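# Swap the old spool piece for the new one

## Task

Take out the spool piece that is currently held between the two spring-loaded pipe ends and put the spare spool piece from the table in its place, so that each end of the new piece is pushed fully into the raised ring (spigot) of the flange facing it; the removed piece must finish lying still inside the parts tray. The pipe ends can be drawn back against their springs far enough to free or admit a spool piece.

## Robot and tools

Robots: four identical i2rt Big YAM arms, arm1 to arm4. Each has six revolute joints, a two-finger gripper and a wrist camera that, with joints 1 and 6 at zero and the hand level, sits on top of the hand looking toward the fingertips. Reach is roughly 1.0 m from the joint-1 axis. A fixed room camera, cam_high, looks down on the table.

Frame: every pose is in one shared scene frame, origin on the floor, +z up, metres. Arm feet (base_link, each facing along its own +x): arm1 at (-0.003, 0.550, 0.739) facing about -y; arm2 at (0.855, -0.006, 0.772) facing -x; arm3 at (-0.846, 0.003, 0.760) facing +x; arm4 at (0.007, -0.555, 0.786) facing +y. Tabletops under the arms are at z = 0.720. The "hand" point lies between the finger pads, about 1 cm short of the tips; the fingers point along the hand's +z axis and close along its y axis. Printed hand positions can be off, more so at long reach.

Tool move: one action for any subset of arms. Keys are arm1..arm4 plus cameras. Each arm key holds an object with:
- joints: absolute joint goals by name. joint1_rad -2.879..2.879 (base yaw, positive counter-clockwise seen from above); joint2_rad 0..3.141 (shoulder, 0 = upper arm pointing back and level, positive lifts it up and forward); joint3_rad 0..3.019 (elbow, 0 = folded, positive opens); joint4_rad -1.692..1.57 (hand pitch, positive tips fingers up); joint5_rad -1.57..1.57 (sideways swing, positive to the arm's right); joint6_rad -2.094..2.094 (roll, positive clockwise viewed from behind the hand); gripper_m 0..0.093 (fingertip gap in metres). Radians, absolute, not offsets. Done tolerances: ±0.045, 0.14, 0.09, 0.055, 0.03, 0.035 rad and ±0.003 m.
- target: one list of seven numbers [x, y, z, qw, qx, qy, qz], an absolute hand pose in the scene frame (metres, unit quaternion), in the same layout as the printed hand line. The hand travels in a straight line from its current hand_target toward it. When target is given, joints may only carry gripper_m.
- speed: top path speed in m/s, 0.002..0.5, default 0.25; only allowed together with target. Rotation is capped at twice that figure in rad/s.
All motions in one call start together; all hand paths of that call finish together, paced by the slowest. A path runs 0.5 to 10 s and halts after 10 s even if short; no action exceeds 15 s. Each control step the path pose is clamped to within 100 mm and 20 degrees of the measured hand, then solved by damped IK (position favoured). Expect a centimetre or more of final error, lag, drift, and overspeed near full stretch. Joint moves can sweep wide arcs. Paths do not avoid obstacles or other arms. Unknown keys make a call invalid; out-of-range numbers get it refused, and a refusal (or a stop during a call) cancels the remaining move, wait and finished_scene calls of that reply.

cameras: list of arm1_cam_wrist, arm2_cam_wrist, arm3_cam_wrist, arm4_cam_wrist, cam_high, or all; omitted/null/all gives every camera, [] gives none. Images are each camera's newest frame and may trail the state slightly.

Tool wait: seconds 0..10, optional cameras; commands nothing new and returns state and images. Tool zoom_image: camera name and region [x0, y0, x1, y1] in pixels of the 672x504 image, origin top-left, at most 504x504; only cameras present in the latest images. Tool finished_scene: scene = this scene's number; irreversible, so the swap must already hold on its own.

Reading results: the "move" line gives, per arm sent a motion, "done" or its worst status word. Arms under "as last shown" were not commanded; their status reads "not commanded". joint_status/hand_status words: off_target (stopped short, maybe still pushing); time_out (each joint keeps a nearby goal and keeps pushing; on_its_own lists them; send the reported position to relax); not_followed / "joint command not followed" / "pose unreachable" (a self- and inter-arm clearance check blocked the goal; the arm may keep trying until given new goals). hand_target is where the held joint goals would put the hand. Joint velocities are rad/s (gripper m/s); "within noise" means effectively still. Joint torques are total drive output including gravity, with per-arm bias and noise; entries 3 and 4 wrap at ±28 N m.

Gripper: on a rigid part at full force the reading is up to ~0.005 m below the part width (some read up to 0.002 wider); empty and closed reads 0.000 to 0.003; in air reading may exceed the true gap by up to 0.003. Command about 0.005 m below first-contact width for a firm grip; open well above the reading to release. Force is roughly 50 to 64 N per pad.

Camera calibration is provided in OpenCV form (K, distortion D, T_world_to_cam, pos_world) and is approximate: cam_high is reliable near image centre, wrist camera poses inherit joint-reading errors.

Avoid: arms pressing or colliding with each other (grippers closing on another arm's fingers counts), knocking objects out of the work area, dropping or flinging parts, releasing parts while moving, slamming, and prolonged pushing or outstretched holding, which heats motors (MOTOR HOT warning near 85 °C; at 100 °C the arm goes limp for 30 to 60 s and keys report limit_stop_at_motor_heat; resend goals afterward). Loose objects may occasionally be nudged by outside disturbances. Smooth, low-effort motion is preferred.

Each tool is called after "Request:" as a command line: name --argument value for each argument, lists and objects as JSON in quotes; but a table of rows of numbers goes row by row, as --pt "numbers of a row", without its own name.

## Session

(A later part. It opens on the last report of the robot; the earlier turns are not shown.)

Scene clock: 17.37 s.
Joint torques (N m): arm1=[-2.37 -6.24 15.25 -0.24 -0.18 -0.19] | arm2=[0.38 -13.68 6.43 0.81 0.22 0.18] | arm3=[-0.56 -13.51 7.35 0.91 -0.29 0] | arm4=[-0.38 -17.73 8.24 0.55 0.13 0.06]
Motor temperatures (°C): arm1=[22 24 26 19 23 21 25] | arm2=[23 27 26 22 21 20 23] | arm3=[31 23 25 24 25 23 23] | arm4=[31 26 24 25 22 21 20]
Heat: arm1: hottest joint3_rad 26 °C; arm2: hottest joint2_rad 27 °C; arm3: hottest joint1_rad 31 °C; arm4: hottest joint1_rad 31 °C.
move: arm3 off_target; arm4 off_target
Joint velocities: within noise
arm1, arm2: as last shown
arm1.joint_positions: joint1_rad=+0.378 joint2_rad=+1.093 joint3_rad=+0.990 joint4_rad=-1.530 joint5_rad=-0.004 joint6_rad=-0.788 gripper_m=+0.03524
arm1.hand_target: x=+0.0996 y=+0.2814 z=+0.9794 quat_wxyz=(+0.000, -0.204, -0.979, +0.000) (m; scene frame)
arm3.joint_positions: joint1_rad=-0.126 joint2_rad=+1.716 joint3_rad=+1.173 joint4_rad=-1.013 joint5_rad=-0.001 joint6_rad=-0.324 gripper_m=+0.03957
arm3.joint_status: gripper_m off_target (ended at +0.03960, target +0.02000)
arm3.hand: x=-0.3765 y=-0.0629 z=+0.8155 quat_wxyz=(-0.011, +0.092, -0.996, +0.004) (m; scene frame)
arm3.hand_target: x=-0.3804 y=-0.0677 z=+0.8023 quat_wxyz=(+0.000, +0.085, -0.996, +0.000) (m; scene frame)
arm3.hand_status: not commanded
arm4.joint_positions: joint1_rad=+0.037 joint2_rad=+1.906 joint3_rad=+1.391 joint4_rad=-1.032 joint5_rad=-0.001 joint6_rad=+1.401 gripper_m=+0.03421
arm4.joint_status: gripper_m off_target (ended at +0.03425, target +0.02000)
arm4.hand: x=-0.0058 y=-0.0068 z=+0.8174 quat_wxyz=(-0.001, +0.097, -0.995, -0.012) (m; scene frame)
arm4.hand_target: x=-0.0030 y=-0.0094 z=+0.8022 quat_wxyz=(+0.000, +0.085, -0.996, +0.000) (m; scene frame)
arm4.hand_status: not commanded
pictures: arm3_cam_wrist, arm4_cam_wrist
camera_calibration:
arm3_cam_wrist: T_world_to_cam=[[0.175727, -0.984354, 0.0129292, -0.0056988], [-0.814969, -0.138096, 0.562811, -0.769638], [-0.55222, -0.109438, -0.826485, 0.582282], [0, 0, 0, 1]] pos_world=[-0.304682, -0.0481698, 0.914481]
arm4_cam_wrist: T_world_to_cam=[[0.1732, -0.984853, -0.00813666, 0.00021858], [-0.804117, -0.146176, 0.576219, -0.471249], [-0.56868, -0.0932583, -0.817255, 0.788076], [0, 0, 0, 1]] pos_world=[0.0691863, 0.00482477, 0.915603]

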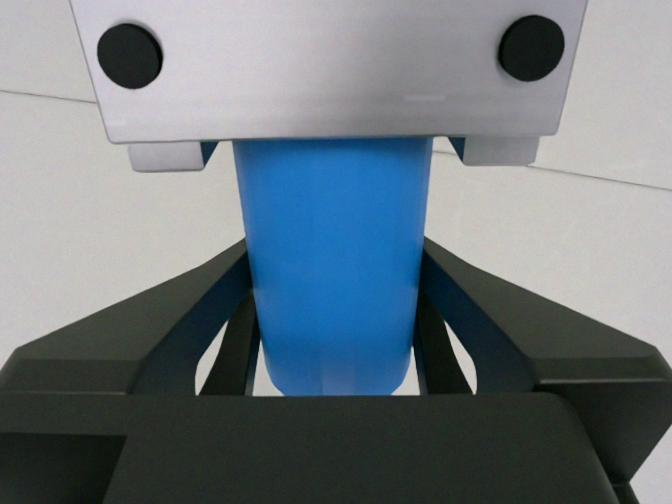

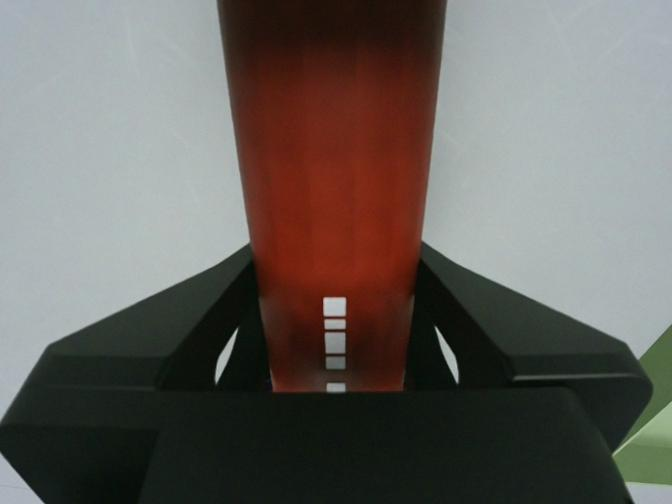

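Request:
move --arm2 '{"joints":{"gripper_m":0.07}}' --cameras '[]'

Request:
move --arm2 '{"target":[0.374,0.055,0.817,0,0.9964,0.0846,0]}' --cameras '[]'

Request:
move --arm2 '{"joints":{"gripper_m":0.02}}' --cameras '[]'

Request:
move --arm2 '{"target":[0.455,0.069,0.817,0,0.9964,0.0846,0],"speed":0.06}' --arm3 '{"target":[-0.462,-0.082,0.806,0,-0.0846,0.9964,0],"speed":0.06}'

Request:
zoom_image --camera "cam_high" --region '[240, 80, 400, 400]'

Scene clock: 18.57 s.
Joint torques (N m): arm1=[-2.43 -5.54 15.56 0.01 -0.16 -0.19] | arm2=[0.44 -13.63 6.42 0.8 0.15 0.18] | arm3=[-0.67 -13.63 7.31 0.9 -0.28 0.01] | arm4=[-0.38 -18.02 8.24 0.57 0.1 0.06]
Motor temperatures (°C): arm1=[22 24 27 19 22 21 25] | arm2=[23 28 26 22 21 20 23] | arm3=[31 23 25 24 25 23 23] | arm4=[31 26 24 25 22 21 20]
Heat: arm1: hottest joint3_rad 27 °C; arm2: hottest joint2_rad 28 °C; arm3: hottest joint1_rad 31 °C; arm4: hottest joint1_rad 31 °C.
move: arm2 done
Joint velocities: within noise
arm1.joint_positions: joint1_rad=+0.377 joint2_rad=+1.093 joint3_rad=+0.990 joint4_rad=-1.530 joint5_rad=-0.004 joint6_rad=-0.788 gripper_m=+0.03524
arm1.joint_status: not commanded
arm1.hand: x=+0.0961 y=+0.2955 z=+0.9518 quat_wxyz=(+0.018, -0.207, -0.978, -0.026) (m; scene frame)
arm1.hand_target: x=+0.0995 y=+0.2814 z=+0.9794 quat_wxyz=(+0.000, -0.205, -0.979, +0.000) (m; scene frame)
arm1.hand_status: not commanded
arm2.joint_positions: joint1_rad=-0.130 joint2_rad=+1.712 joint3_rad=+1.242 joint4_rad=-1.103 joint5_rad=-0.002 joint6_rad=-0.305 gripper_m=+0.06985
arm2.joint_status: all done
arm2.hand: x=+0.3774 y=+0.0595 z=+0.8482 quat_wxyz=(+0.002, +0.996, +0.085, +0.002) (m; scene frame)
arm2.hand_target: x=+0.3741 y=+0.0551 z=+0.8450 quat_wxyz=(+0.000, +0.996, +0.085, +0.000) (m; scene frame)
arm2.hand_status: not commanded
arm3, arm4: as last shown
pictures: none
No camera images: "cameras" was empty.

Scene clock: 19.60 s.
Joint torques (N m): arm1=[-2.02 -6.24 15.42 -0.23 -0.14 -0.21] | arm2=[0.44 -13.1 6.27 0.87 0.15 0.18] | arm3=[-0.73 -13.74 7.31 0.92 -0.28 0.01] | arm4=[-0.44 -17.73 8.24 0.57 0.11 0.07]
Motor temperatures (°C): arm1=[22 24 27 19 22 21 25] | arm2=[23 28 26 22 21 20 23] | arm3=[31 23 25 24 25 23 23] | arm4=[31 26 24 25 22 21 20]
Heat: arm1: hottest joint3_rad 27 °C; arm2: hottest joint2_rad 28 °C; arm3: hottest joint1_rad 31 °C; arm4: hottest joint1_rad 31 °C.
move: arm2 done
Joint velocities: within noise
arm1, arm3, arm4: as last shown
arm2.joint_positions: joint1_rad=-0.130 joint2_rad=+1.739 joint3_rad=+1.207 joint4_rad=-1.033 joint5_rad=-0.002 joint6_rad=-0.305 gripper_m=+0.06995
arm2.joint_status: not commanded
arm2.hand: x=+0.3770 y=+0.0595 z=+0.8238 quat_wxyz=(+0.001, +0.996, +0.085, -0.002) (m; scene frame)
arm2.hand_target: x=+0.3741 y=+0.0550 z=+0.8171 quat_wxyz=(+0.000, +0.996, +0.085, +0.000) (m; scene frame)
arm2.hand_status: done (0.009 m and 0.2 deg from the pose sent, 0.032 m and 0.3 deg at the start)
pictures: none
No camera images: "cameras" was empty.

Scene clock: 20.20 s.
Joint torques (N m): arm1=[-2.32 -5.95 15.3 -0.21 -0.24 -0.16] | arm2=[0.38 -12.98 6.27 0.85 0.18 0.16] | arm3=[-0.73 -13.63 7.34 0.94 -0.27 0.01] | arm4=[-0.38 -18.02 8.21 0.57 0.11 0.06]
Motor temperatures (°C): arm1=[22 24 27 19 22 21 25] | arm2=[23 28 26 22 21 20 23] | arm3=[31 23 25 24 25 23 23] | arm4=[31 26 24 25 22 21 20]
Heat: arm1: hottest joint3_rad 27 °C; arm2: hottest joint2_rad 28 °C; arm3: hottest joint1_rad 31 °C; arm4: hottest joint1_rad 31 °C.
move: arm2 off_target
Joint velocities: within noise
arm1, arm3, arm4: as last shown
arm2.joint_positions: joint1_rad=-0.130 joint2_rad=+1.739 joint3_rad=+1.207 joint4_rad=-1.033 joint5_rad=-0.002 joint6_rad=-0.304 gripper_m=+0.03953
arm2.joint_status: gripper_m off_target (ended at +0.03955, target +0.02000)
arm2.hand: x=+0.3770 y=+0.0594 z=+0.8238 quat_wxyz=(+0.001, +0.996, +0.084, -0.002) (m; scene frame)
arm2.hand_target: x=+0.3742 y=+0.0550 z=+0.8171 quat_wxyz=(+0.000, +0.996, +0.085, +0.000) (m; scene frame)
arm2.hand_status: not commanded
pictures: none
No camera images: "cameras" was empty.

Scene clock: 22.13 s.
Joint torques (N m): arm1=[-2.73 -6.12 15.42 -0.44 -0.15 -0.19] | arm2=[-2.96 -17.26 0.43 -3.32 0.51 -0.19] | arm3=[-3.08 -18.78 0.7 -3.79 0.77 -0.19] | arm4=[-0.21 -18.67 8.17 0.54 0.12 0.04]
Motor temperatures (°C): arm1=[22 24 28 19 22 21 25] | arm2=[23 28 26 22 21 20 23] | arm3=[31 24 25 24 25 23 24] | arm4=[31 26 24 25 22 21 20]
Heat: arm1: hottest joint3_rad 28 °C; arm2: hottest joint2_rad 28 °C; arm3: hottest joint1_rad 31 °C; arm4: hottest joint1_rad 31 °C.
move: arm2 off_target; arm3 off_target
Joint velocities: within noise
arm1: as last shown
arm2.joint_positions: joint1_rad=-0.139 joint2_rad=+1.645 joint3_rad=+1.066 joint4_rad=-0.856 joint5_rad=-0.015 joint6_rad=-0.316 gripper_m=+0.03953
arm2.joint_status: not commanded
arm2.hand: x=+0.3895 y=+0.0601 z=+0.8215 quat_wxyz=(-0.008, +0.994, +0.085, -0.066) (m; scene frame)
arm2.hand_target: x=+0.4489 y=+0.0667 z=+0.8152 quat_wxyz=(+0.002, +0.996, +0.085, -0.001) (m; scene frame)
arm2.hand_status: off_target (0.066 m and 7.7 deg from the pose sent, 0.079 m and 0.3 deg at the start)
arm3.joint_positions: joint1_rad=-0.146 joint2_rad=+1.627 joint3_rad=+1.036 joint4_rad=-0.854 joint5_rad=-0.028 joint6_rad=-0.357 gripper_m=+0.03957
arm3.joint_status: not commanded
arm3.hand: x=-0.3928 y=-0.0652 z=+0.8111 quat_wxyz=(-0.068, +0.099, -0.993, +0.005) (m; scene frame)
arm3.hand_target: x=-0.4554 y=-0.0781 z=+0.8037 quat_wxyz=(+0.000, +0.085, -0.996, -0.002) (m; scene frame)
arm3.hand_status: off_target (0.071 m and 8.0 deg from the pose sent, 0.088 m and 1.6 deg at the start)
arm4.joint_positions: joint1_rad=+0.037 joint2_rad=+1.915 joint3_rad=+1.390 joint4_rad=-1.032 joint5_rad=-0.001 joint6_rad=+1.404 gripper_m=+0.03421
arm4.joint_status: not commanded
arm4.hand: x=-0.0059 y=-0.0080 z=+0.8126 quat_wxyz=(-0.001, +0.095, -0.995, -0.007) (m; scene frame)
arm4.hand_target: x=-0.0030 y=-0.0094 z=+0.8023 quat_wxyz=(+0.000, +0.085, -0.996, +0.000) (m; scene frame)
arm4.hand_status: not commanded
pictures: arm1_cam_wrist, arm2_cam_wrist, arm3_cam_wrist, arm4_cam_wrist, cam_high
camera_calibration:
arm1_cam_wrist: T_world_to_cam=[[-0.397167, -0.916764, -0.0424561, 0.348334], [-0.723836, 0.284475, 0.628598, -0.609489], [-0.564198, 0.28039, -0.776571, 0.837392], [0, 0, 0, 1]] pos_world=[0.169632, 0.257928, 1.04821]
arm2_cam_wrist: T_world_to_cam=[[-0.130522, 0.990545, 0.0422409, -0.0434164], [0.896354, 0.0996895, 0.431985, -0.699912], [0.423689, 0.0942464, -0.900891, 0.690662], [0, 0, 0, 1]] pos_world=[0.329077, 0.0476874, 0.926396]
arm3_cam_wrist: T_world_to_cam=[[0.188781, -0.981682, 0.0257245, -0.010229], [-0.871128, -0.155314, 0.465848, -0.725347], [-0.45332, -0.110353, -0.884491, 0.655316], [0, 0, 0, 1]] pos_world=[-0.332871, -0.0503821, 0.917786]
arm4_cam_wrist: T_world_to_cam=[[0.170174, -0.985413, 0.00116992, -0.00857573], [-0.804177, -0.13819, 0.578103, -0.470191], [-0.569509, -0.0993192, -0.815963, 0.782854], [0, 0, 0, 1]] pos_world=[0.0691846, 0.00432617, 0.910608]

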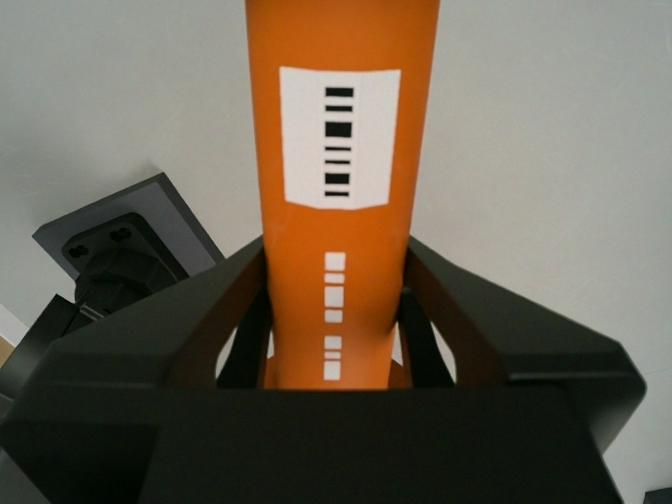

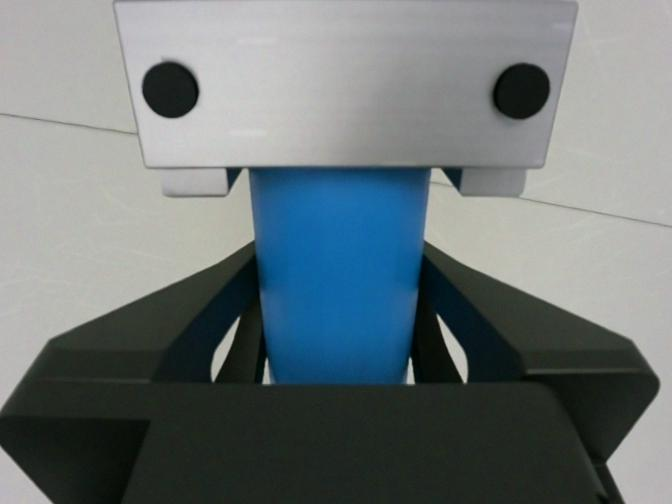

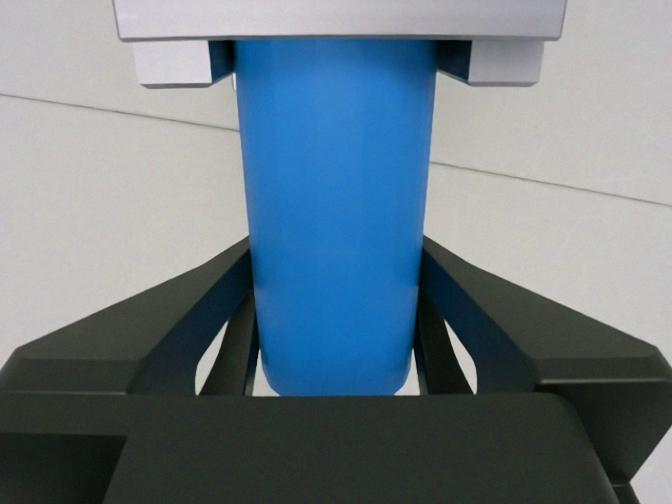

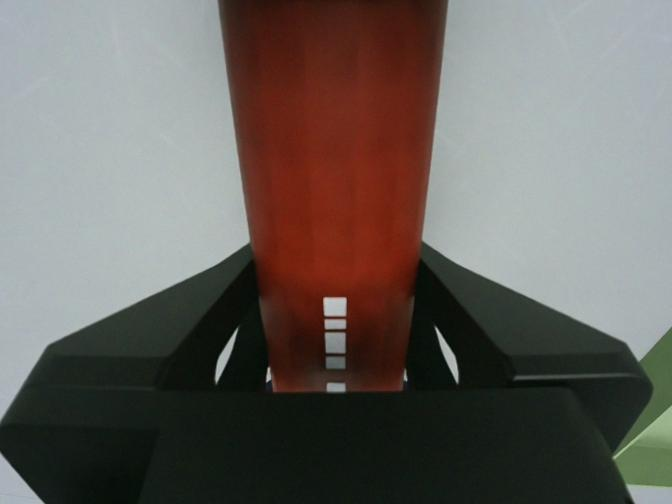

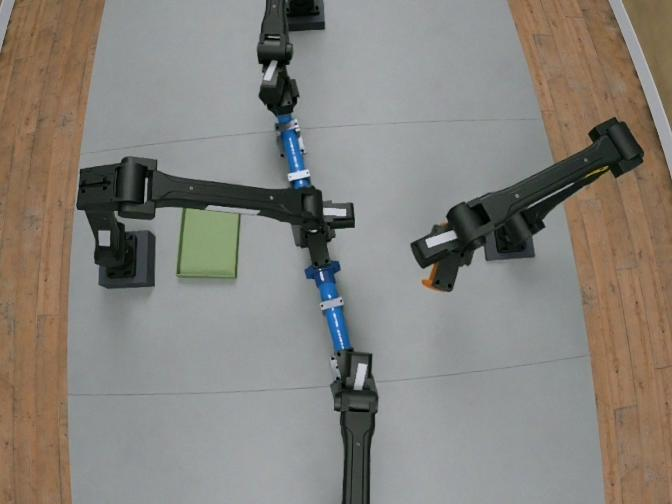

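Scaled by 1.575 from the camera's 672x504 image, which has a finer 960x720 frame.

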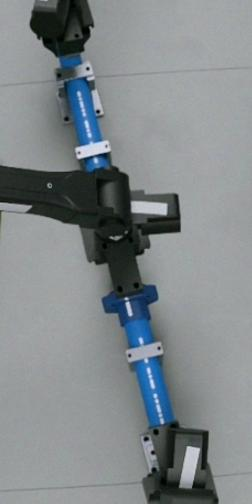

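Request:
move --arm2 '{"target":[0.50,0.077,0.817,0,0.9964,0.0846,0],"speed":0.06}' --arm3 '{"target":[-0.495,-0.087,0.806,0,-0.0846,0.9964,0],"speed":0.06}' --cameras '["cam_high","arm2_cam_wrist"]'

Request:
zoom_image --camera "cam_high" --region '[240, 80, 400, 400]'

Scene clock: 23.77 s.
Joint torques (N m): arm1=[-2.61 -6.01 15.32 -0.25 -0.21 -0.21] | arm2=[-4.19 -18.73 -2.03 -4.94 0.99 -0.33] | arm3=[-4.07 -20.07 -1.78 -5.24 1.16 -0.32] | arm4=[-0.44 -18.9 8.18 0.51 0.13 0.04]
Motor temperatures (°C): arm1=[22 24 28 19 22 21 25] | arm2=[23 28 26 22 22 20 24] | arm3=[31 24 25 24 25 23 24] | arm4=[31 26 24 25 22 21 20]
Heat: arm1: hottest joint3_rad 28 °C; arm2: hottest joint2_rad 28 °C; arm3: hottest joint1_rad 31 °C; arm4: hottest joint1_rad 31 °C.
move: arm2 off_target; arm3 off_target
Joint velocities: within noise
arm1: as last shown
arm2.joint_positions: joint1_rad=-0.151 joint2_rad=+1.602 joint3_rad=+1.004 joint4_rad=-0.785 joint5_rad=-0.031 joint6_rad=-0.330 gripper_m=+0.03953
arm2.joint_status: not commanded
arm2.hand: x=+0.3975 y=+0.0617 z=+0.8212 quat_wxyz=(-0.007, +0.992, +0.087, -0.093) (m; scene frame)
arm2.hand_target: x=+0.4827 y=+0.0713 z=+0.8120 quat_wxyz=(+0.004, +0.996, +0.085, -0.002) (m; scene frame)
arm2.hand_status: off_target (0.104 m and 10.7 deg from the pose sent, 0.112 m and 7.6 deg at the start; pose on its path clipped on 18 of 41 steps)
arm3.joint_positions: joint1_rad=-0.155 joint2_rad=+1.593 joint3_rad=+0.989 joint4_rad=-0.801 joint5_rad=-0.040 joint6_rad=-0.368 gripper_m=+0.03957
arm3.joint_status: not commanded
arm3.hand: x=-0.3988 y=-0.0663 z=+0.8113 quat_wxyz=(-0.088, +0.100, -0.991, +0.005) (m; scene frame)
arm3.hand_target: x=-0.4822 y=-0.0804 z=+0.8010 quat_wxyz=(-0.001, +0.086, -0.996, -0.004) (m; scene frame)
arm3.hand_status: off_target (0.099 m and 10.3 deg from the pose sent, 0.105 m and 8.0 deg at the start)
arm4.joint_positions: joint1_rad=+0.037 joint2_rad=+1.916 joint3_rad=+1.390 joint4_rad=-1.032 joint5_rad=-0.001 joint6_rad=+1.404 gripper_m=+0.03421
arm4.joint_status: not commanded
arm4.hand: x=-0.0059 y=-0.0081 z=+0.8122 quat_wxyz=(-0.001, +0.095, -0.995, -0.006) (m; scene frame)
arm4.hand_target: x=-0.0030 y=-0.0094 z=+0.8022 quat_wxyz=(+0.000, +0.085, -0.996, +0.000) (m; scene frame)
arm4.hand_status: not commanded
pictures: arm2_cam_wrist, cam_high
camera_calibration:
arm2_cam_wrist: T_world_to_cam=[[-0.132791, 0.990181, 0.0436788, -0.0441777], [0.917599, 0.106159, 0.383069, -0.675687], [0.374671, 0.0909478, -0.922687, 0.724496], [0, 0, 0, 1]] pos_world=[0.342696, 0.0495832, 0.929246]

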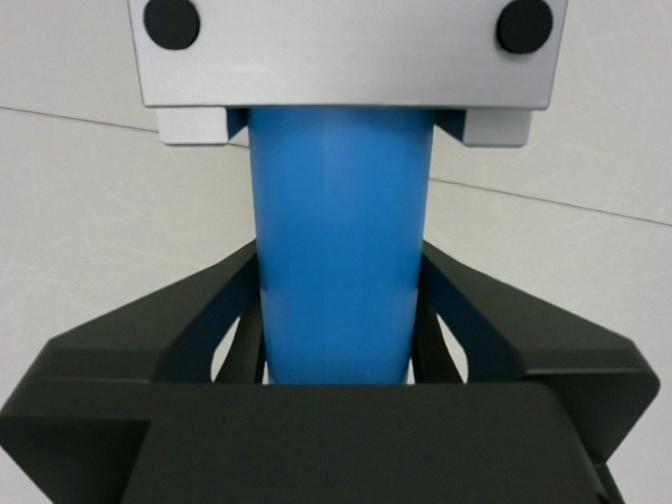

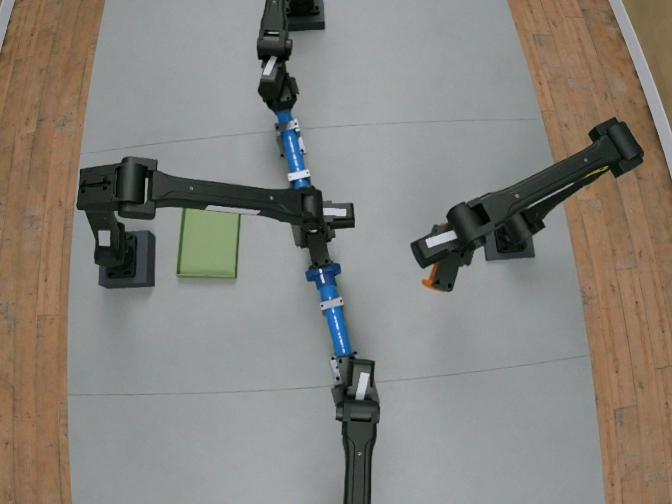

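Scaled by 1.575 from the camera's 672x504 image, which has a finer 960x720 frame.

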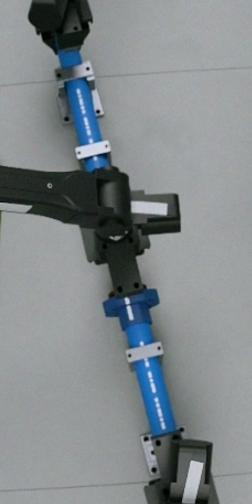

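Request:
move --arm4 '{"target":[-0.003,-0.009,0.91,0,-0.0846,0.9964,0],"speed":0.1}' --cameras '["cam_high"]'

Request:
move --arm4 '{"target":[-0.01,-0.05,1.0,0,-0.0846,0.9964,0],"speed":0.2}' --cameras '[]'

Request:
move --arm4 '{"target":[-0.075,-0.278,0.92,0,-0.0236,0.9997,0],"speed":0.25}' --arm1 '{"target":[0.01,0.15,0.99,0,-0.0846,0.9964,0],"speed":0.25}' --cameras '["cam_high","arm4_cam_wrist","arm1_cam_wrist"]'

Request:
zoom_image --camera "cam_high" --region '[160, 130, 440, 330]'

Scene clock: 26.00 s.
Joint torques (N m): arm1=[-2.26 -6.01 15.32 -0.17 -0.18 -0.2] | arm2=[-4.42 -18.96 -2.02 -5 1 -0.32] | arm3=[-4.01 -20.07 -1.77 -5.23 1.16 -0.31] | arm4=[-0.44 -21.36 13.55 -0.21 0.11 0.03]
Motor temperatures (°C): arm1=[22 24 29 19 22 21 25] | arm2=[23 29 26 23 22 20 24] | arm3=[31 24 25 24 25 23 24] | arm4=[31 26 24 25 22 21 20]
Heat: arm1: hottest joint3_rad 29 °C; arm2: hottest joint2_rad 29 °C; arm3: hottest joint1_rad 31 °C; arm4: hottest joint1_rad 31 °C.
move: arm4 off_target
Joint velocities: within noise
arm1, arm2: as last shown
arm2.hand: x=+0.3974 y=+0.0617 z=+0.8212 quat_wxyz=(-0.007, +0.992, +0.087, -0.093) (m; scene frame)
arm2.hand_target: x=+0.4826 y=+0.0713 z=+0.8120 quat_wxyz=(+0.004, +0.996, +0.085, -0.002) (m; scene frame)
arm3.joint_positions: joint1_rad=-0.155 joint2_rad=+1.592 joint3_rad=+0.989 joint4_rad=-0.800 joint5_rad=-0.041 joint6_rad=-0.368 gripper_m=+0.03957
arm3.joint_status: not commanded
arm3.hand: x=-0.3987 y=-0.0663 z=+0.8115 quat_wxyz=(-0.089, +0.100, -0.991, +0.005) (m; scene frame)
arm3.hand_target: x=-0.4821 y=-0.0803 z=+0.8011 quat_wxyz=(-0.001, +0.086, -0.996, -0.004) (m; scene frame)
arm3.hand_status: not commanded
arm4.joint_positions: joint1_rad=+0.037 joint2_rad=+1.834 joint3_rad=+1.464 joint4_rad=-1.267 joint5_rad=-0.001 joint6_rad=+1.404 gripper_m=+0.03421
arm4.joint_status: not commanded
arm4.hand: x=-0.0056 y=-0.0297 z=+0.8806 quat_wxyz=(+0.002, +0.095, -0.995, +0.033) (m; scene frame)
arm4.hand_target: x=-0.0029 y=-0.0106 z=+0.9104 quat_wxyz=(+0.000, +0.085, -0.996, +0.000) (m; scene frame)
arm4.hand_status: off_target (0.036 m and 4.0 deg from the pose sent, 0.098 m and 1.4 deg at the start)
pictures: cam_high

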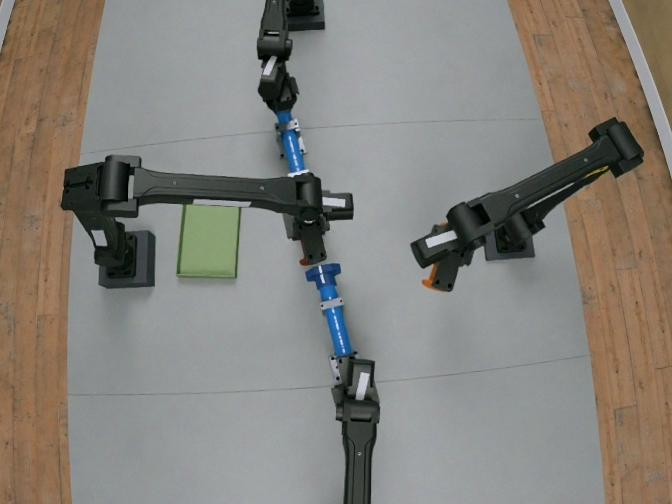

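Scene clock: 27.30 s.
Joint torques (N m): arm1=[-2.67 -6.48 15.5 -0.31 -0.21 -0.23] | arm2=[-4.31 -18.84 -2.02 -5 1 -0.32] | arm3=[-4.13 -20.01 -1.78 -5.31 1.17 -0.31] | arm4=[0.85 -17.85 14.04 -0.24 0.11 0.04]
Motor temperatures (°C): arm1=[22 24 29 19 22 21 25] | arm2=[23 29 26 23 22 20 24] | arm3=[31 24 25 24 25 23 24] | arm4=[31 26 25 25 22 21 20]
Heat: arm1: hottest joint3_rad 29 °C; arm2: hottest joint2_rad 29 °C; arm3: hottest joint1_rad 31 °C; arm4: hottest joint1_rad 31 °C.
move: arm4 off_target
Joint velocities: within noise
arm1, arm2, arm3: as last shown
arm4.joint_positions: joint1_rad=+0.037 joint2_rad=+1.668 joint3_rad=+1.500 joint4_rad=-1.455 joint5_rad=-0.002 joint6_rad=+1.418 gripper_m=+0.03421
arm4.joint_status: not commanded
arm4.hand: x=-0.0053 y=-0.0652 z=+0.9772 quat_wxyz=(+0.002, +0.089, -0.996, +0.026) (m; scene frame)
arm4.hand_target: x=-0.0100 y=-0.0513 z=+1.0000 quat_wxyz=(+0.000, +0.085, -0.996, +0.000) (m; scene frame)
arm4.hand_status: off_target (0.028 m and 3.0 deg from the pose sent, 0.121 m and 4.0 deg at the start)
pictures: none
No camera images: "cameras" was empty.

Scene clock: 29.53 s.
Joint torques (N m): arm1=[-2.26 -9.23 15.42 0.29 -0.3 -0.25] | arm2=[-4.37 -18.9 -2.03 -4.97 1.01 -0.33] | arm3=[-4.01 -20.01 -1.74 -5.26 1.16 -0.31] | arm4=[0.62 -7.88 9.16 0.42 0.26 0.04]
Motor temperatures (°C): arm1=[22 24 30 19 22 21 25] | arm2=[23 29 26 23 22 20 24] | arm3=[31 24 25 24 25 23 24] | arm4=[31 26 25 25 22 21 21]
Heat: arm1: hottest joint3_rad 30 °C; arm2: hottest joint2_rad 29 °C; arm3: hottest joint1_rad 31 °C; arm4: hottest joint1_rad 31 °C.
move: arm1 off_target; arm4 done
Joint velocities: within noise
arm1.joint_positions: joint1_rad=+0.044 joint2_rad=+1.377 joint3_rad=+1.264 joint4_rad=-1.523 joint5_rad=-0.002 joint6_rad=-1.699 gripper_m=+0.03527
arm1.joint_status: not commanded
arm1.hand: x=+0.0109 y=+0.1710 z=+0.9660 quat_wxyz=(+0.001, +0.081, -0.996, -0.032) (m; scene frame)
arm1.hand_target: x=+0.0099 y=+0.1517 z=+0.9900 quat_wxyz=(+0.000, +0.085, -0.996, +0.000) (m; scene frame)
arm1.hand_status: off_target (0.032 m and 3.7 deg from the pose sent, 0.173 m and 33.8 deg at the start)
arm2, arm3: as last shown
arm4.joint_positions: joint1_rad=+0.292 joint2_rad=+1.164 joint3_rad=+0.816 joint4_rad=-1.249 joint5_rad=-0.005 joint6_rad=+1.794 gripper_m=+0.03422
arm4.joint_status: not commanded
arm4.hand: x=-0.0727 y=-0.2797 z=+0.9146 quat_wxyz=(-0.002, +0.028, -1.000, +0.014) (m; scene frame)
arm4.hand_target: x=-0.0749 y=-0.2781 z=+0.9200 quat_wxyz=(+0.000, +0.024, -1.000, +0.000) (m; scene frame)
arm4.hand_status: done (0.006 m and 1.6 deg from the pose sent, 0.231 m and 8.0 deg at the start)
pictures: arm1_cam_wrist, arm4_cam_wrist, cam_high
camera_calibration:
arm1_cam_wrist: T_world_to_cam=[[0.170176, -0.983437, -0.0623865, 0.22551], [-0.790104, -0.174007, 0.587756, -0.52605], [-0.588877, -0.0507302, -0.806629, 0.921141], [0, 0, 0, 1]] pos_world=[0.0884278, 0.176968, 1.06628]
arm4_cam_wrist: T_world_to_cam=[[0.0365425, -0.998459, 0.0417619, -0.315569], [-0.816987, -0.0057826, 0.576627, -0.582875], [-0.575497, -0.0551903, -0.815939, 0.812992], [0, 0, 0, 1]] pos_world=[0.00320549, -0.273584, 1.01263]

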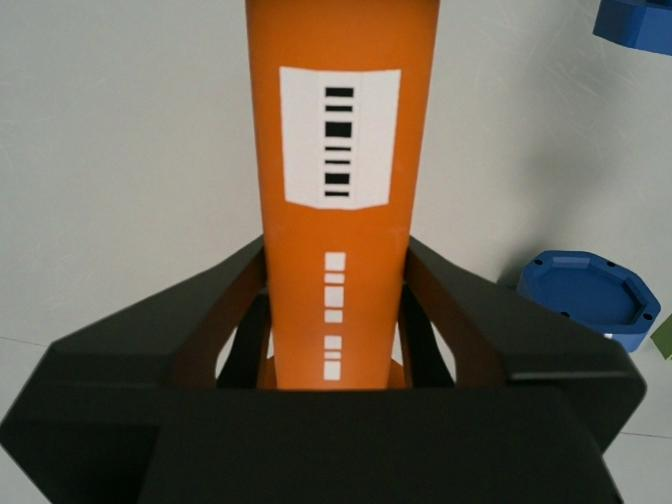

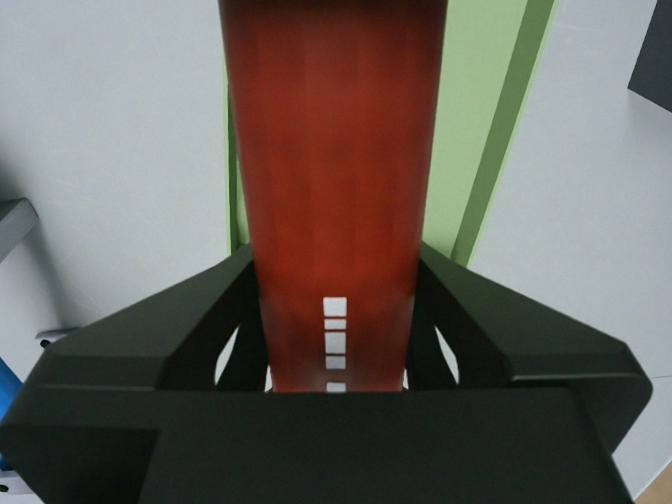

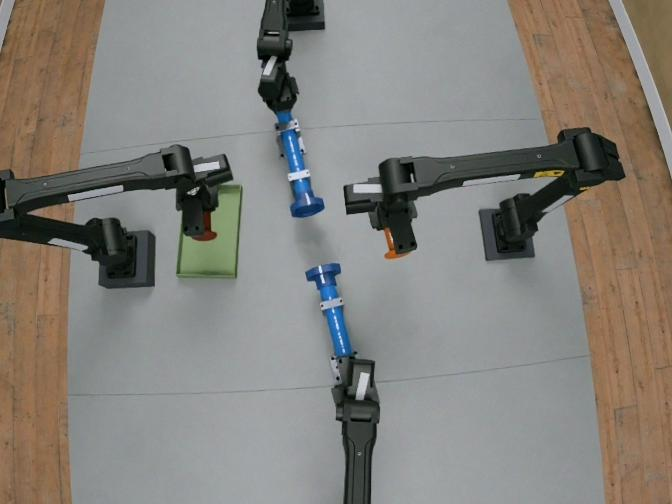

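Scaled by 1.800 from the camera's 672x504 image, which has a finer 960x720 frame.

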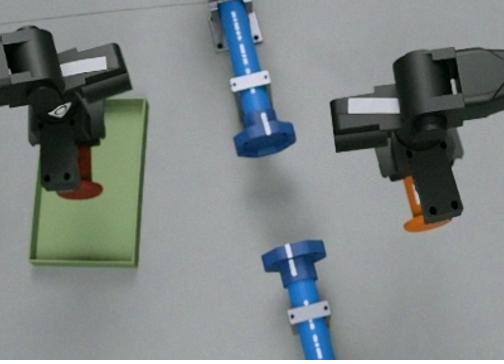

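Request:
move --arm4 '{"target":[-0.075,-0.278,0.748,0,-0.0236,0.9997,0],"speed":0.15}' --arm1 '{"target":[0.0,-0.016,0.98,0,-0.0846,0.9964,0],"speed":0.2}' --cameras '["cam_high"]'

Request:
move --arm4 '{"joints":{"gripper_m":0.08}}' --cameras '[]'

Request:
move --arm4 '{"target":[-0.075,-0.282,0.9,0,-0.0236,0.9997,0],"speed":0.15}' --cameras '[]'

Request:
move --arm4 '{"joints":{"joint1_rad":0.0,"joint2_rad":0.7,"joint3_rad":1.2,"joint4_rad":-1.1,"joint5_rad":0,"joint6_rad":0}}'

Request:
zoom_image --camera "arm4_cam_wrist" --region '[220, 50, 480, 230]'

Request:
zoom_image --camera "cam_high" --region '[270, 150, 390, 290]'

Scene clock: 32.30 s.
Joint torques (N m): arm1=[-1.85 -15.68 15.24 -0.05 -0.33 -0.22] | arm2=[-4.25 -18.96 -2.03 -4.98 1 -0.32] | arm3=[-4.19 -20.01 -1.8 -5.27 1.16 -0.32] | arm4=[0.73 -7.12 6.15 0.62 0.25 0.04]
Motor temperatures (°C): arm1=[22 24 30 19 22 21 25] | arm2=[23 30 26 23 22 20 24] | arm3=[31 24 25 24 25 23 24] | arm4=[31 26 25 25 22 21 21]
Heat: arm1: hottest joint3_rad 30 °C; arm2: hottest joint2_rad 30 °C; arm3: hottest joint1_rad 31 °C; arm4: hottest joint1_rad 31 °C.
move: arm1 off_target; arm4 done
Joint velocities: within noise
arm1.joint_positions: joint1_rad=+0.020 joint2_rad=+1.824 joint3_rad=+1.772 joint4_rad=-1.574 joint5_rad=-0.002 joint6_rad=-1.725 gripper_m=+0.03527
arm1.joint_status: not commanded
arm1.hand: x=+0.0030 y=-0.0003 z=+0.9542 quat_wxyz=(+0.000, +0.081, -0.996, -0.027) (m; scene frame)
arm1.hand_target: x=-0.0001 y=-0.0144 z=+0.9799 quat_wxyz=(+0.000, +0.085, -0.996, +0.001) (m; scene frame)
arm1.hand_status: off_target (0.030 m and 3.2 deg from the pose sent, 0.188 m and 3.7 deg at the start)
arm2, arm3: as last shown
arm4.joint_positions: joint1_rad=+0.293 joint2_rad=+1.479 joint3_rad=+0.563 joint4_rad=-0.653 joint5_rad=-0.005 joint6_rad=+1.796 gripper_m=+0.03422
arm4.joint_status: not commanded
arm4.hand: x=-0.0727 y=-0.2788 z=+0.7505 quat_wxyz=(+0.001, +0.027, -1.000, +0.000) (m; scene frame)
arm4.hand_target: x=-0.0750 y=-0.2781 z=+0.7480 quat_wxyz=(+0.000, +0.024, -1.000, +0.000) (m; scene frame)
arm4.hand_status: done (0.003 m and 0.5 deg from the pose sent, 0.167 m and 1.6 deg at the start)
pictures: cam_high

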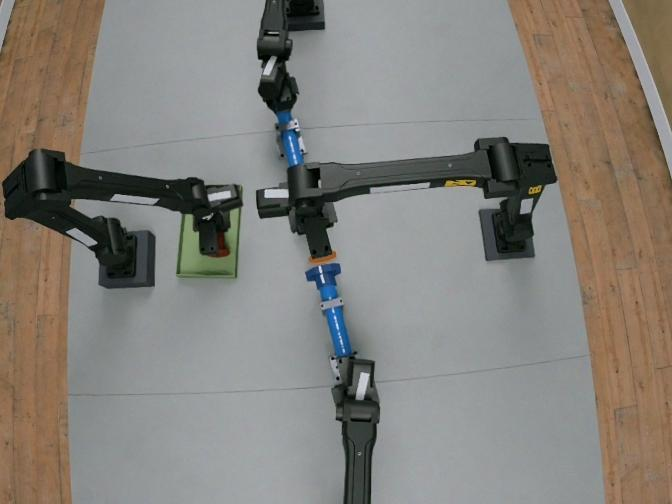

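Scene clock: 33.00 s.
Joint torques (N m): arm1=[-2.49 -16.03 15.41 -0.27 -0.27 -0.21] | arm2=[-4.37 -18.96 -2.04 -5 1 -0.32] | arm3=[-3.96 -20.07 -1.74 -5.26 1.17 -0.32] | arm4=[0.73 -7.18 6.06 0.47 0.22 0.05]
Motor temperatures (°C): arm1=[22 24 30 19 22 21 25] | arm2=[23 30 26 23 22 20 24] | arm3=[31 24 25 25 25 23 24] | arm4=[31 26 25 25 22 21 21]
Heat: arm1: hottest joint3_rad 30 °C; arm2: hottest joint2_rad 30 °C; arm3: hottest joint1_rad 31 °C; arm4: hottest joint1_rad 31 °C.
move: arm4 done
Joint velocities: within noise
arm1, arm2, arm3: as last shown
arm1.hand: x=+0.0030 y=-0.0002 z=+0.9542 quat_wxyz=(+0.000, +0.081, -0.996, -0.027) (m; scene frame)
arm1.hand_target: x=-0.0001 y=-0.0144 z=+0.9799 quat_wxyz=(+0.000, +0.084, -0.996, +0.001) (m; scene frame)
arm4.joint_positions: joint1_rad=+0.293 joint2_rad=+1.479 joint3_rad=+0.563 joint4_rad=-0.652 joint5_rad=-0.004 joint6_rad=+1.796 gripper_m=+0.07983
arm4.joint_status: all done
arm4.hand: x=-0.0727 y=-0.2786 z=+0.7505 quat_wxyz=(+0.001, +0.027, -1.000, -0.001) (m; scene frame)
arm4.hand_target: x=-0.0750 y=-0.2781 z=+0.7480 quat_wxyz=(+0.000, +0.024, -1.000, +0.000) (m; scene frame)
arm4.hand_status: not commanded
pictures: none
No camera images: "cameras" was empty.

Scene clock: 34.83 s.
Joint torques (N m): arm1=[-2.14 -15.56 15.31 -0.32 -0.29 -0.17] | arm2=[-4.37 -18.84 -2.02 -5.01 1 -0.33] | arm3=[-4.25 -19.96 -1.77 -5.27 1.16 -0.31] | arm4=[0.67 -6.24 12.25 -0.23 0.2 0.05]
Motor temperatures (°C): arm1=[22 24 30 19 22 21 25] | arm2=[23 30 26 23 22 21 24] | arm3=[31 24 25 25 25 23 24] | arm4=[31 26 25 25 22 21 21]
Heat: arm1: hottest joint3_rad 30 °C; arm2: hottest joint2_rad 30 °C; arm3: hottest joint1_rad 31 °C; arm4: hottest joint1_rad 31 °C.
move: arm4 off_target
Joint velocities: within noise
arm1, arm2, arm3: as last shown
arm4.joint_positions: joint1_rad=+0.295 joint2_rad=+1.160 joint3_rad=+0.726 joint4_rad=-1.176 joint5_rad=-0.004 joint6_rad=+1.798 gripper_m=+0.07992
arm4.joint_status: not commanded
arm4.hand: x=-0.0685 y=-0.2964 z=+0.8839 quat_wxyz=(-0.004, +0.027, -0.999, +0.020) (m; scene frame)
arm4.hand_target: x=-0.0749 y=-0.2824 z=+0.9000 quat_wxyz=(+0.000, +0.024, -1.000, +0.000) (m; scene frame)
arm4.hand_status: off_target (0.023 m and 2.3 deg from the pose sent, 0.150 m and 0.4 deg at the start)
pictures: none
No camera images: "cameras" was empty.

Scene clock: 36.63 s.
Joint torques (N m): arm1=[-2.08 -15.79 15.27 -0.25 -0.28 -0.2] | arm2=[-4.25 -18.9 -2.04 -5 1.01 -0.32] | arm3=[-4.25 -20.01 -1.76 -5.22 1.16 -0.31] | arm4=[-0.62 0.62 11.73 1.81 0.06 -0.29]
Motor temperatures (°C): arm1=[22 24 30 19 22 21 25] | arm2=[23 31 26 23 22 21 24] | arm3=[31 24 25 25 26 23 24] | arm4=[31 26 25 25 22 21 20]
Heat: arm1: hottest joint3_rad 30 °C; arm2: hottest joint2_rad 31 °C; arm3: hottest joint1_rad 31 °C; arm4: hottest joint1_rad 31 °C.
move: arm4 done
Joint velocities: within noise
arm1.joint_positions: joint1_rad=+0.020 joint2_rad=+1.824 joint3_rad=+1.772 joint4_rad=-1.574 joint5_rad=-0.002 joint6_rad=-1.726 gripper_m=+0.03527
arm1.joint_status: not commanded
arm1.hand: x=+0.0030 y=-0.0002 z=+0.9542 quat_wxyz=(+0.000, +0.082, -0.996, -0.027) (m; scene frame)
arm1.hand_target: x=-0.0001 y=-0.0144 z=+0.9799 quat_wxyz=(+0.000, +0.085, -0.996, +0.001) (m; scene frame)
arm1.hand_status: not commanded
arm2, arm3: as last shown
arm4.joint_positions: joint1_rad=+0.007 joint2_rad=+0.700 joint3_rad=+1.182 joint4_rad=-1.101 joint5_rad=+0.000 joint6_rad=+0.016 gripper_m=+0.07995
arm4.joint_status: all done
arm4.hand: x=+0.0083 y=-0.2407 z=+1.2465 quat_wxyz=(-0.323, +0.622, -0.635, -0.325) (m; scene frame)
arm4.hand_target: x=+0.0105 y=-0.2411 z=+1.2562 quat_wxyz=(-0.333, +0.622, -0.629, -0.327) (m; scene frame)
arm4.hand_status: not commanded
pictures: arm1_cam_wrist, arm2_cam_wrist, arm3_cam_wrist, arm4_cam_wrist, cam_high
camera_calibration:
arm1_cam_wrist: T_world_to_cam=[[0.171812, -0.98372, -0.0526796, 0.0484407], [-0.791104, -0.169642, 0.587687, -0.555069], [-0.587057, -0.0592966, -0.807371, 0.898997], [0, 0, 0, 1]] pos_world=[0.0803223, 0.00679664, 1.05458]
arm2_cam_wrist: T_world_to_cam=[[-0.13283, 0.99017, 0.0438229, -0.0442979], [0.917749, 0.106177, 0.382706, -0.675401], [0.374291, 0.0910534, -0.92283, 0.724754], [0, 0, 0, 1]] pos_world=[0.342695, 0.0495834, 0.929246]
arm3_cam_wrist: T_world_to_cam=[[0.191292, -0.981065, 0.0303099, -0.01283], [-0.889458, -0.160206, 0.428017, -0.707726], [-0.415057, -0.108836, -0.903262, 0.68346], [0, 0, 0, 1]] pos_world=[-0.343363, -0.0515845, 0.920651]
arm4_cam_wrist: T_world_to_cam=[[0.999094, -0.03828, -0.0186006, 0.00494335], [-0.0422562, -0.944327, -0.326284, 0.185245], [-0.00507484, 0.326775, -0.945089, 1.38066], [0, 0, 0, 1]] pos_world=[0.00989552, -0.276043, 1.36538]

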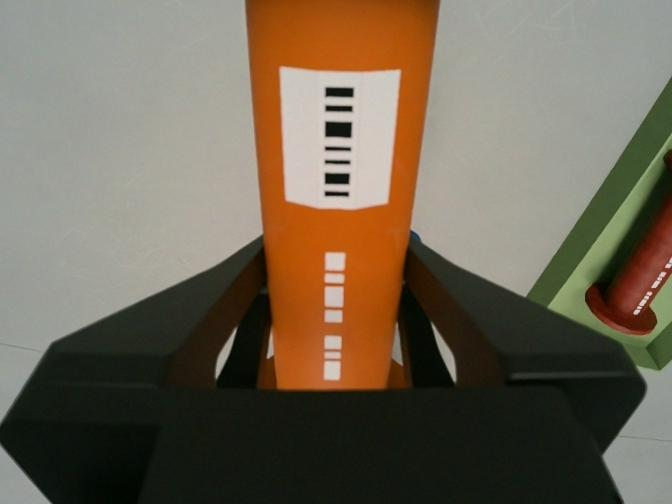

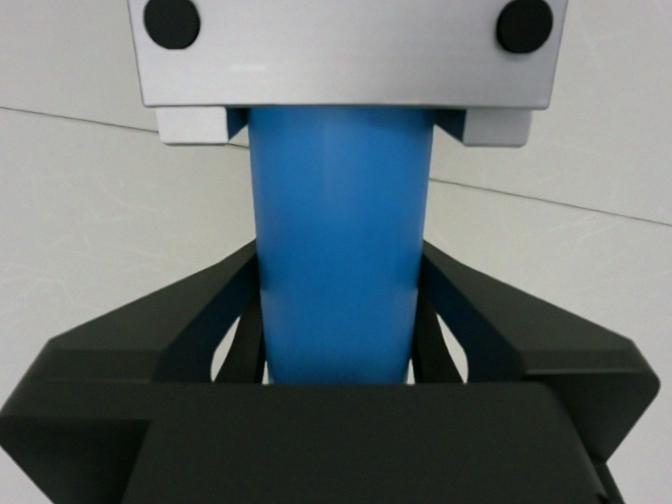

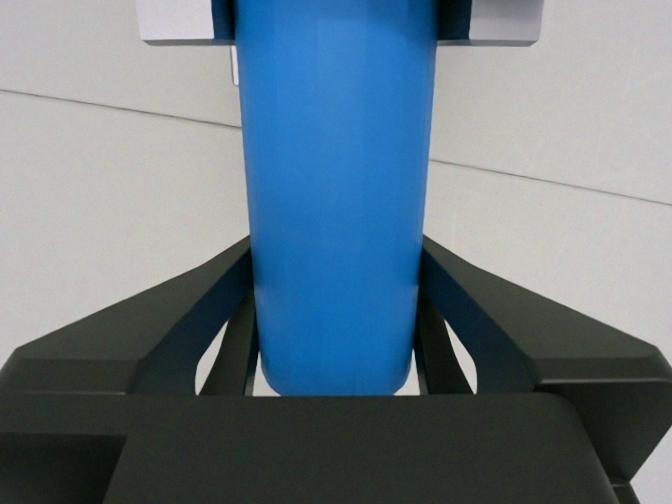

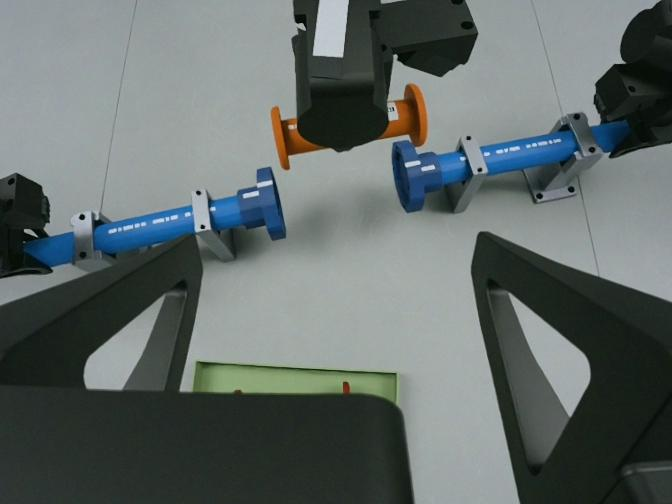

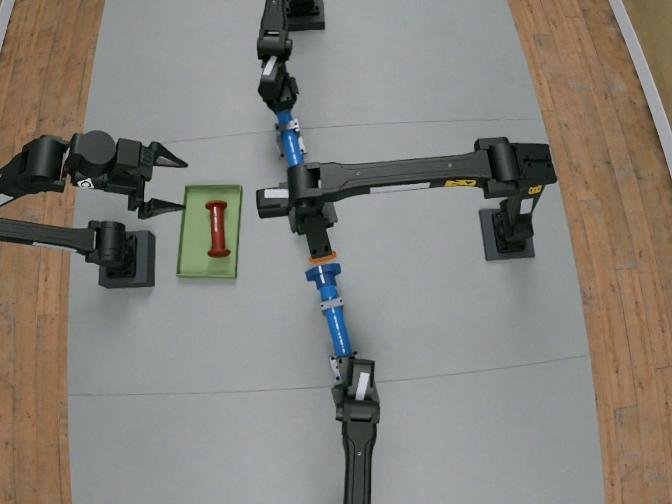

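Scaled by 1.938 from the camera's 672x504 image, which has a finer 960x720 frame.

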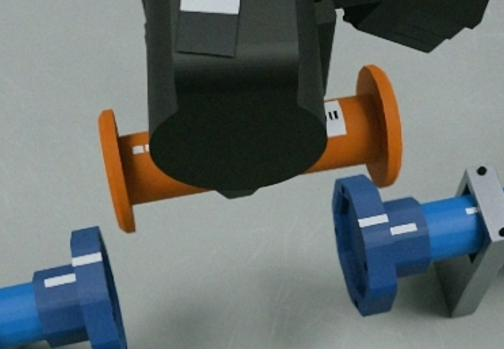

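Scaled by 3.600 from the camera's 672x504 image, which has a finer 960x720 frame.

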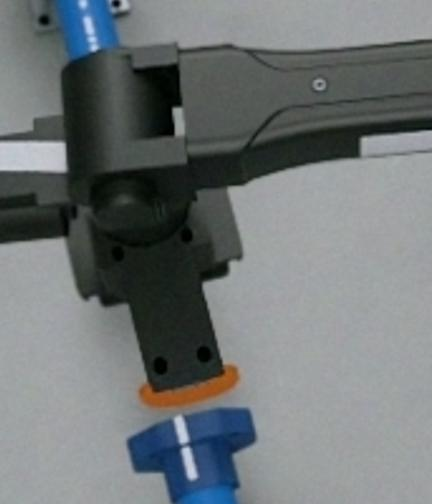

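Request:
move --arm1 '{"target":[-0.0115,-0.0145,0.92,0,-0.1019,0.9948,0],"speed":0.1}' --cameras '["cam_high","arm4_cam_wrist"]'

Request:
zoom_image --camera "arm4_cam_wrist" --region '[220, 80, 480, 260]'

Request:
zoom_image --camera "cam_high" --region '[270, 170, 390, 310]'

Scene clock: 39.47 s.
Joint torques (N m): arm1=[-1.79 -16.03 10.18 0.72 -0.29 -0.21] | arm2=[-4.37 -18.84 -2.03 -5 1 -0.32] | arm3=[-4.07 -20.07 -1.74 -5.26 1.17 -0.32] | arm4=[-0.32 0.5 11.75 1.74 0.07 -0.27]
Motor temperatures (°C): arm1=[22 25 30 19 22 21 25] | arm2=[23 31 25 23 22 21 24] | arm3=[31 24 24 25 26 23 24] | arm4=[31 26 25 25 22 21 20]
Heat: arm1: hottest joint3_rad 30 °C; arm2: hottest joint2_rad 31 °C; arm3: hottest joint1_rad 31 °C; arm4: hottest joint1_rad 31 °C.
move: arm1 done
Joint velocities: within noise
arm1.joint_positions: joint1_rad=-0.001 joint2_rad=+1.840 joint3_rad=+1.688 joint4_rad=-1.448 joint5_rad=-0.002 joint6_rad=-1.779 gripper_m=+0.03527
arm1.joint_status: not commanded
arm1.hand: x=-0.0085 y=-0.0084 z=+0.9133 quat_wxyz=(+0.000, +0.098, -0.995, -0.015) (m; scene frame)
arm1.hand_target: x=-0.0116 y=-0.0143 z=+0.9200 quat_wxyz=(+0.000, +0.102, -0.995, +0.000) (m; scene frame)
arm1.hand_status: done (0.009 m and 1.7 deg from the pose sent, 0.040 m and 3.9 deg at the start)
arm2.joint_positions: joint1_rad=-0.151 joint2_rad=+1.602 joint3_rad=+1.004 joint4_rad=-0.785 joint5_rad=-0.031 joint6_rad=-0.330 gripper_m=+0.03953
arm2.joint_status: not commanded
arm2.hand: x=+0.3974 y=+0.0617 z=+0.8212 quat_wxyz=(-0.007, +0.992, +0.087, -0.093) (m; scene frame)
arm2.hand_target: x=+0.4826 y=+0.0713 z=+0.8120 quat_wxyz=(+0.004, +0.996, +0.085, -0.002) (m; scene frame)
arm2.hand_status: not commanded
arm3, arm4: as last shown
pictures: arm4_cam_wrist, cam_high
camera_calibration:
arm4_cam_wrist: T_world_to_cam=[[0.999108, -0.0380601, -0.0183154, 0.0047145], [-0.0419552, -0.944335, -0.326299, 0.185256], [-0.00487692, 0.326776, -0.945089, 1.38066], [0, 0, 0, 1]] pos_world=[0.0097955, -0.276043, 1.36538]

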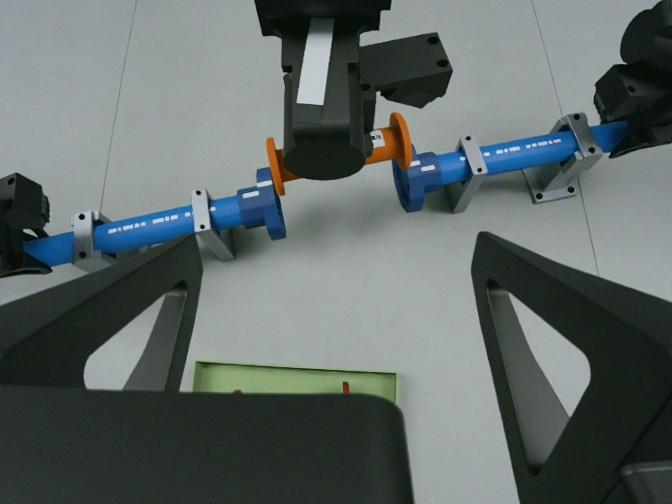

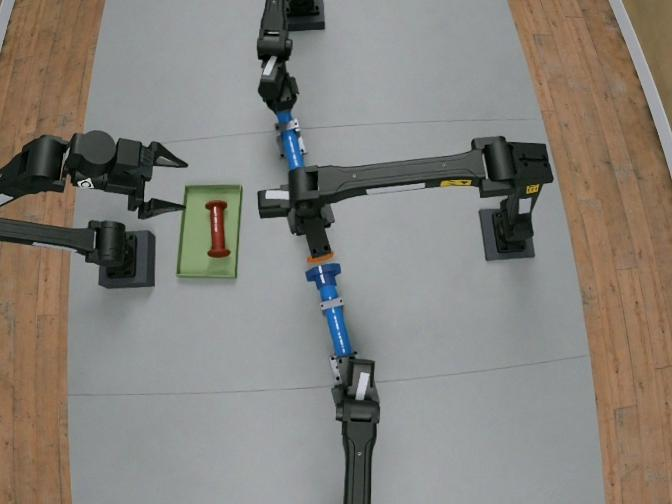

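Scaled by 1.938 from the camera's 672x504 image, which has a finer 960x720 frame.

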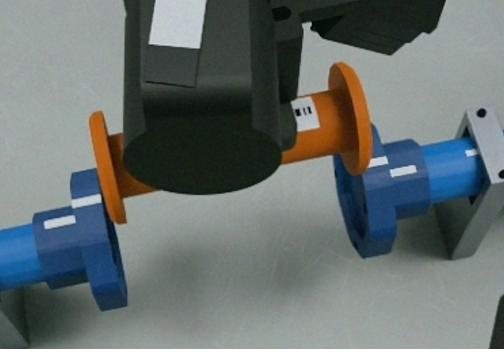

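Scaled by 3.600 from the camera's 672x504 image, which has a finer 960x720 frame.

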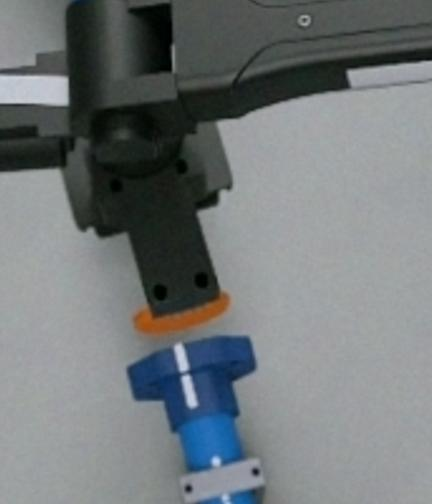

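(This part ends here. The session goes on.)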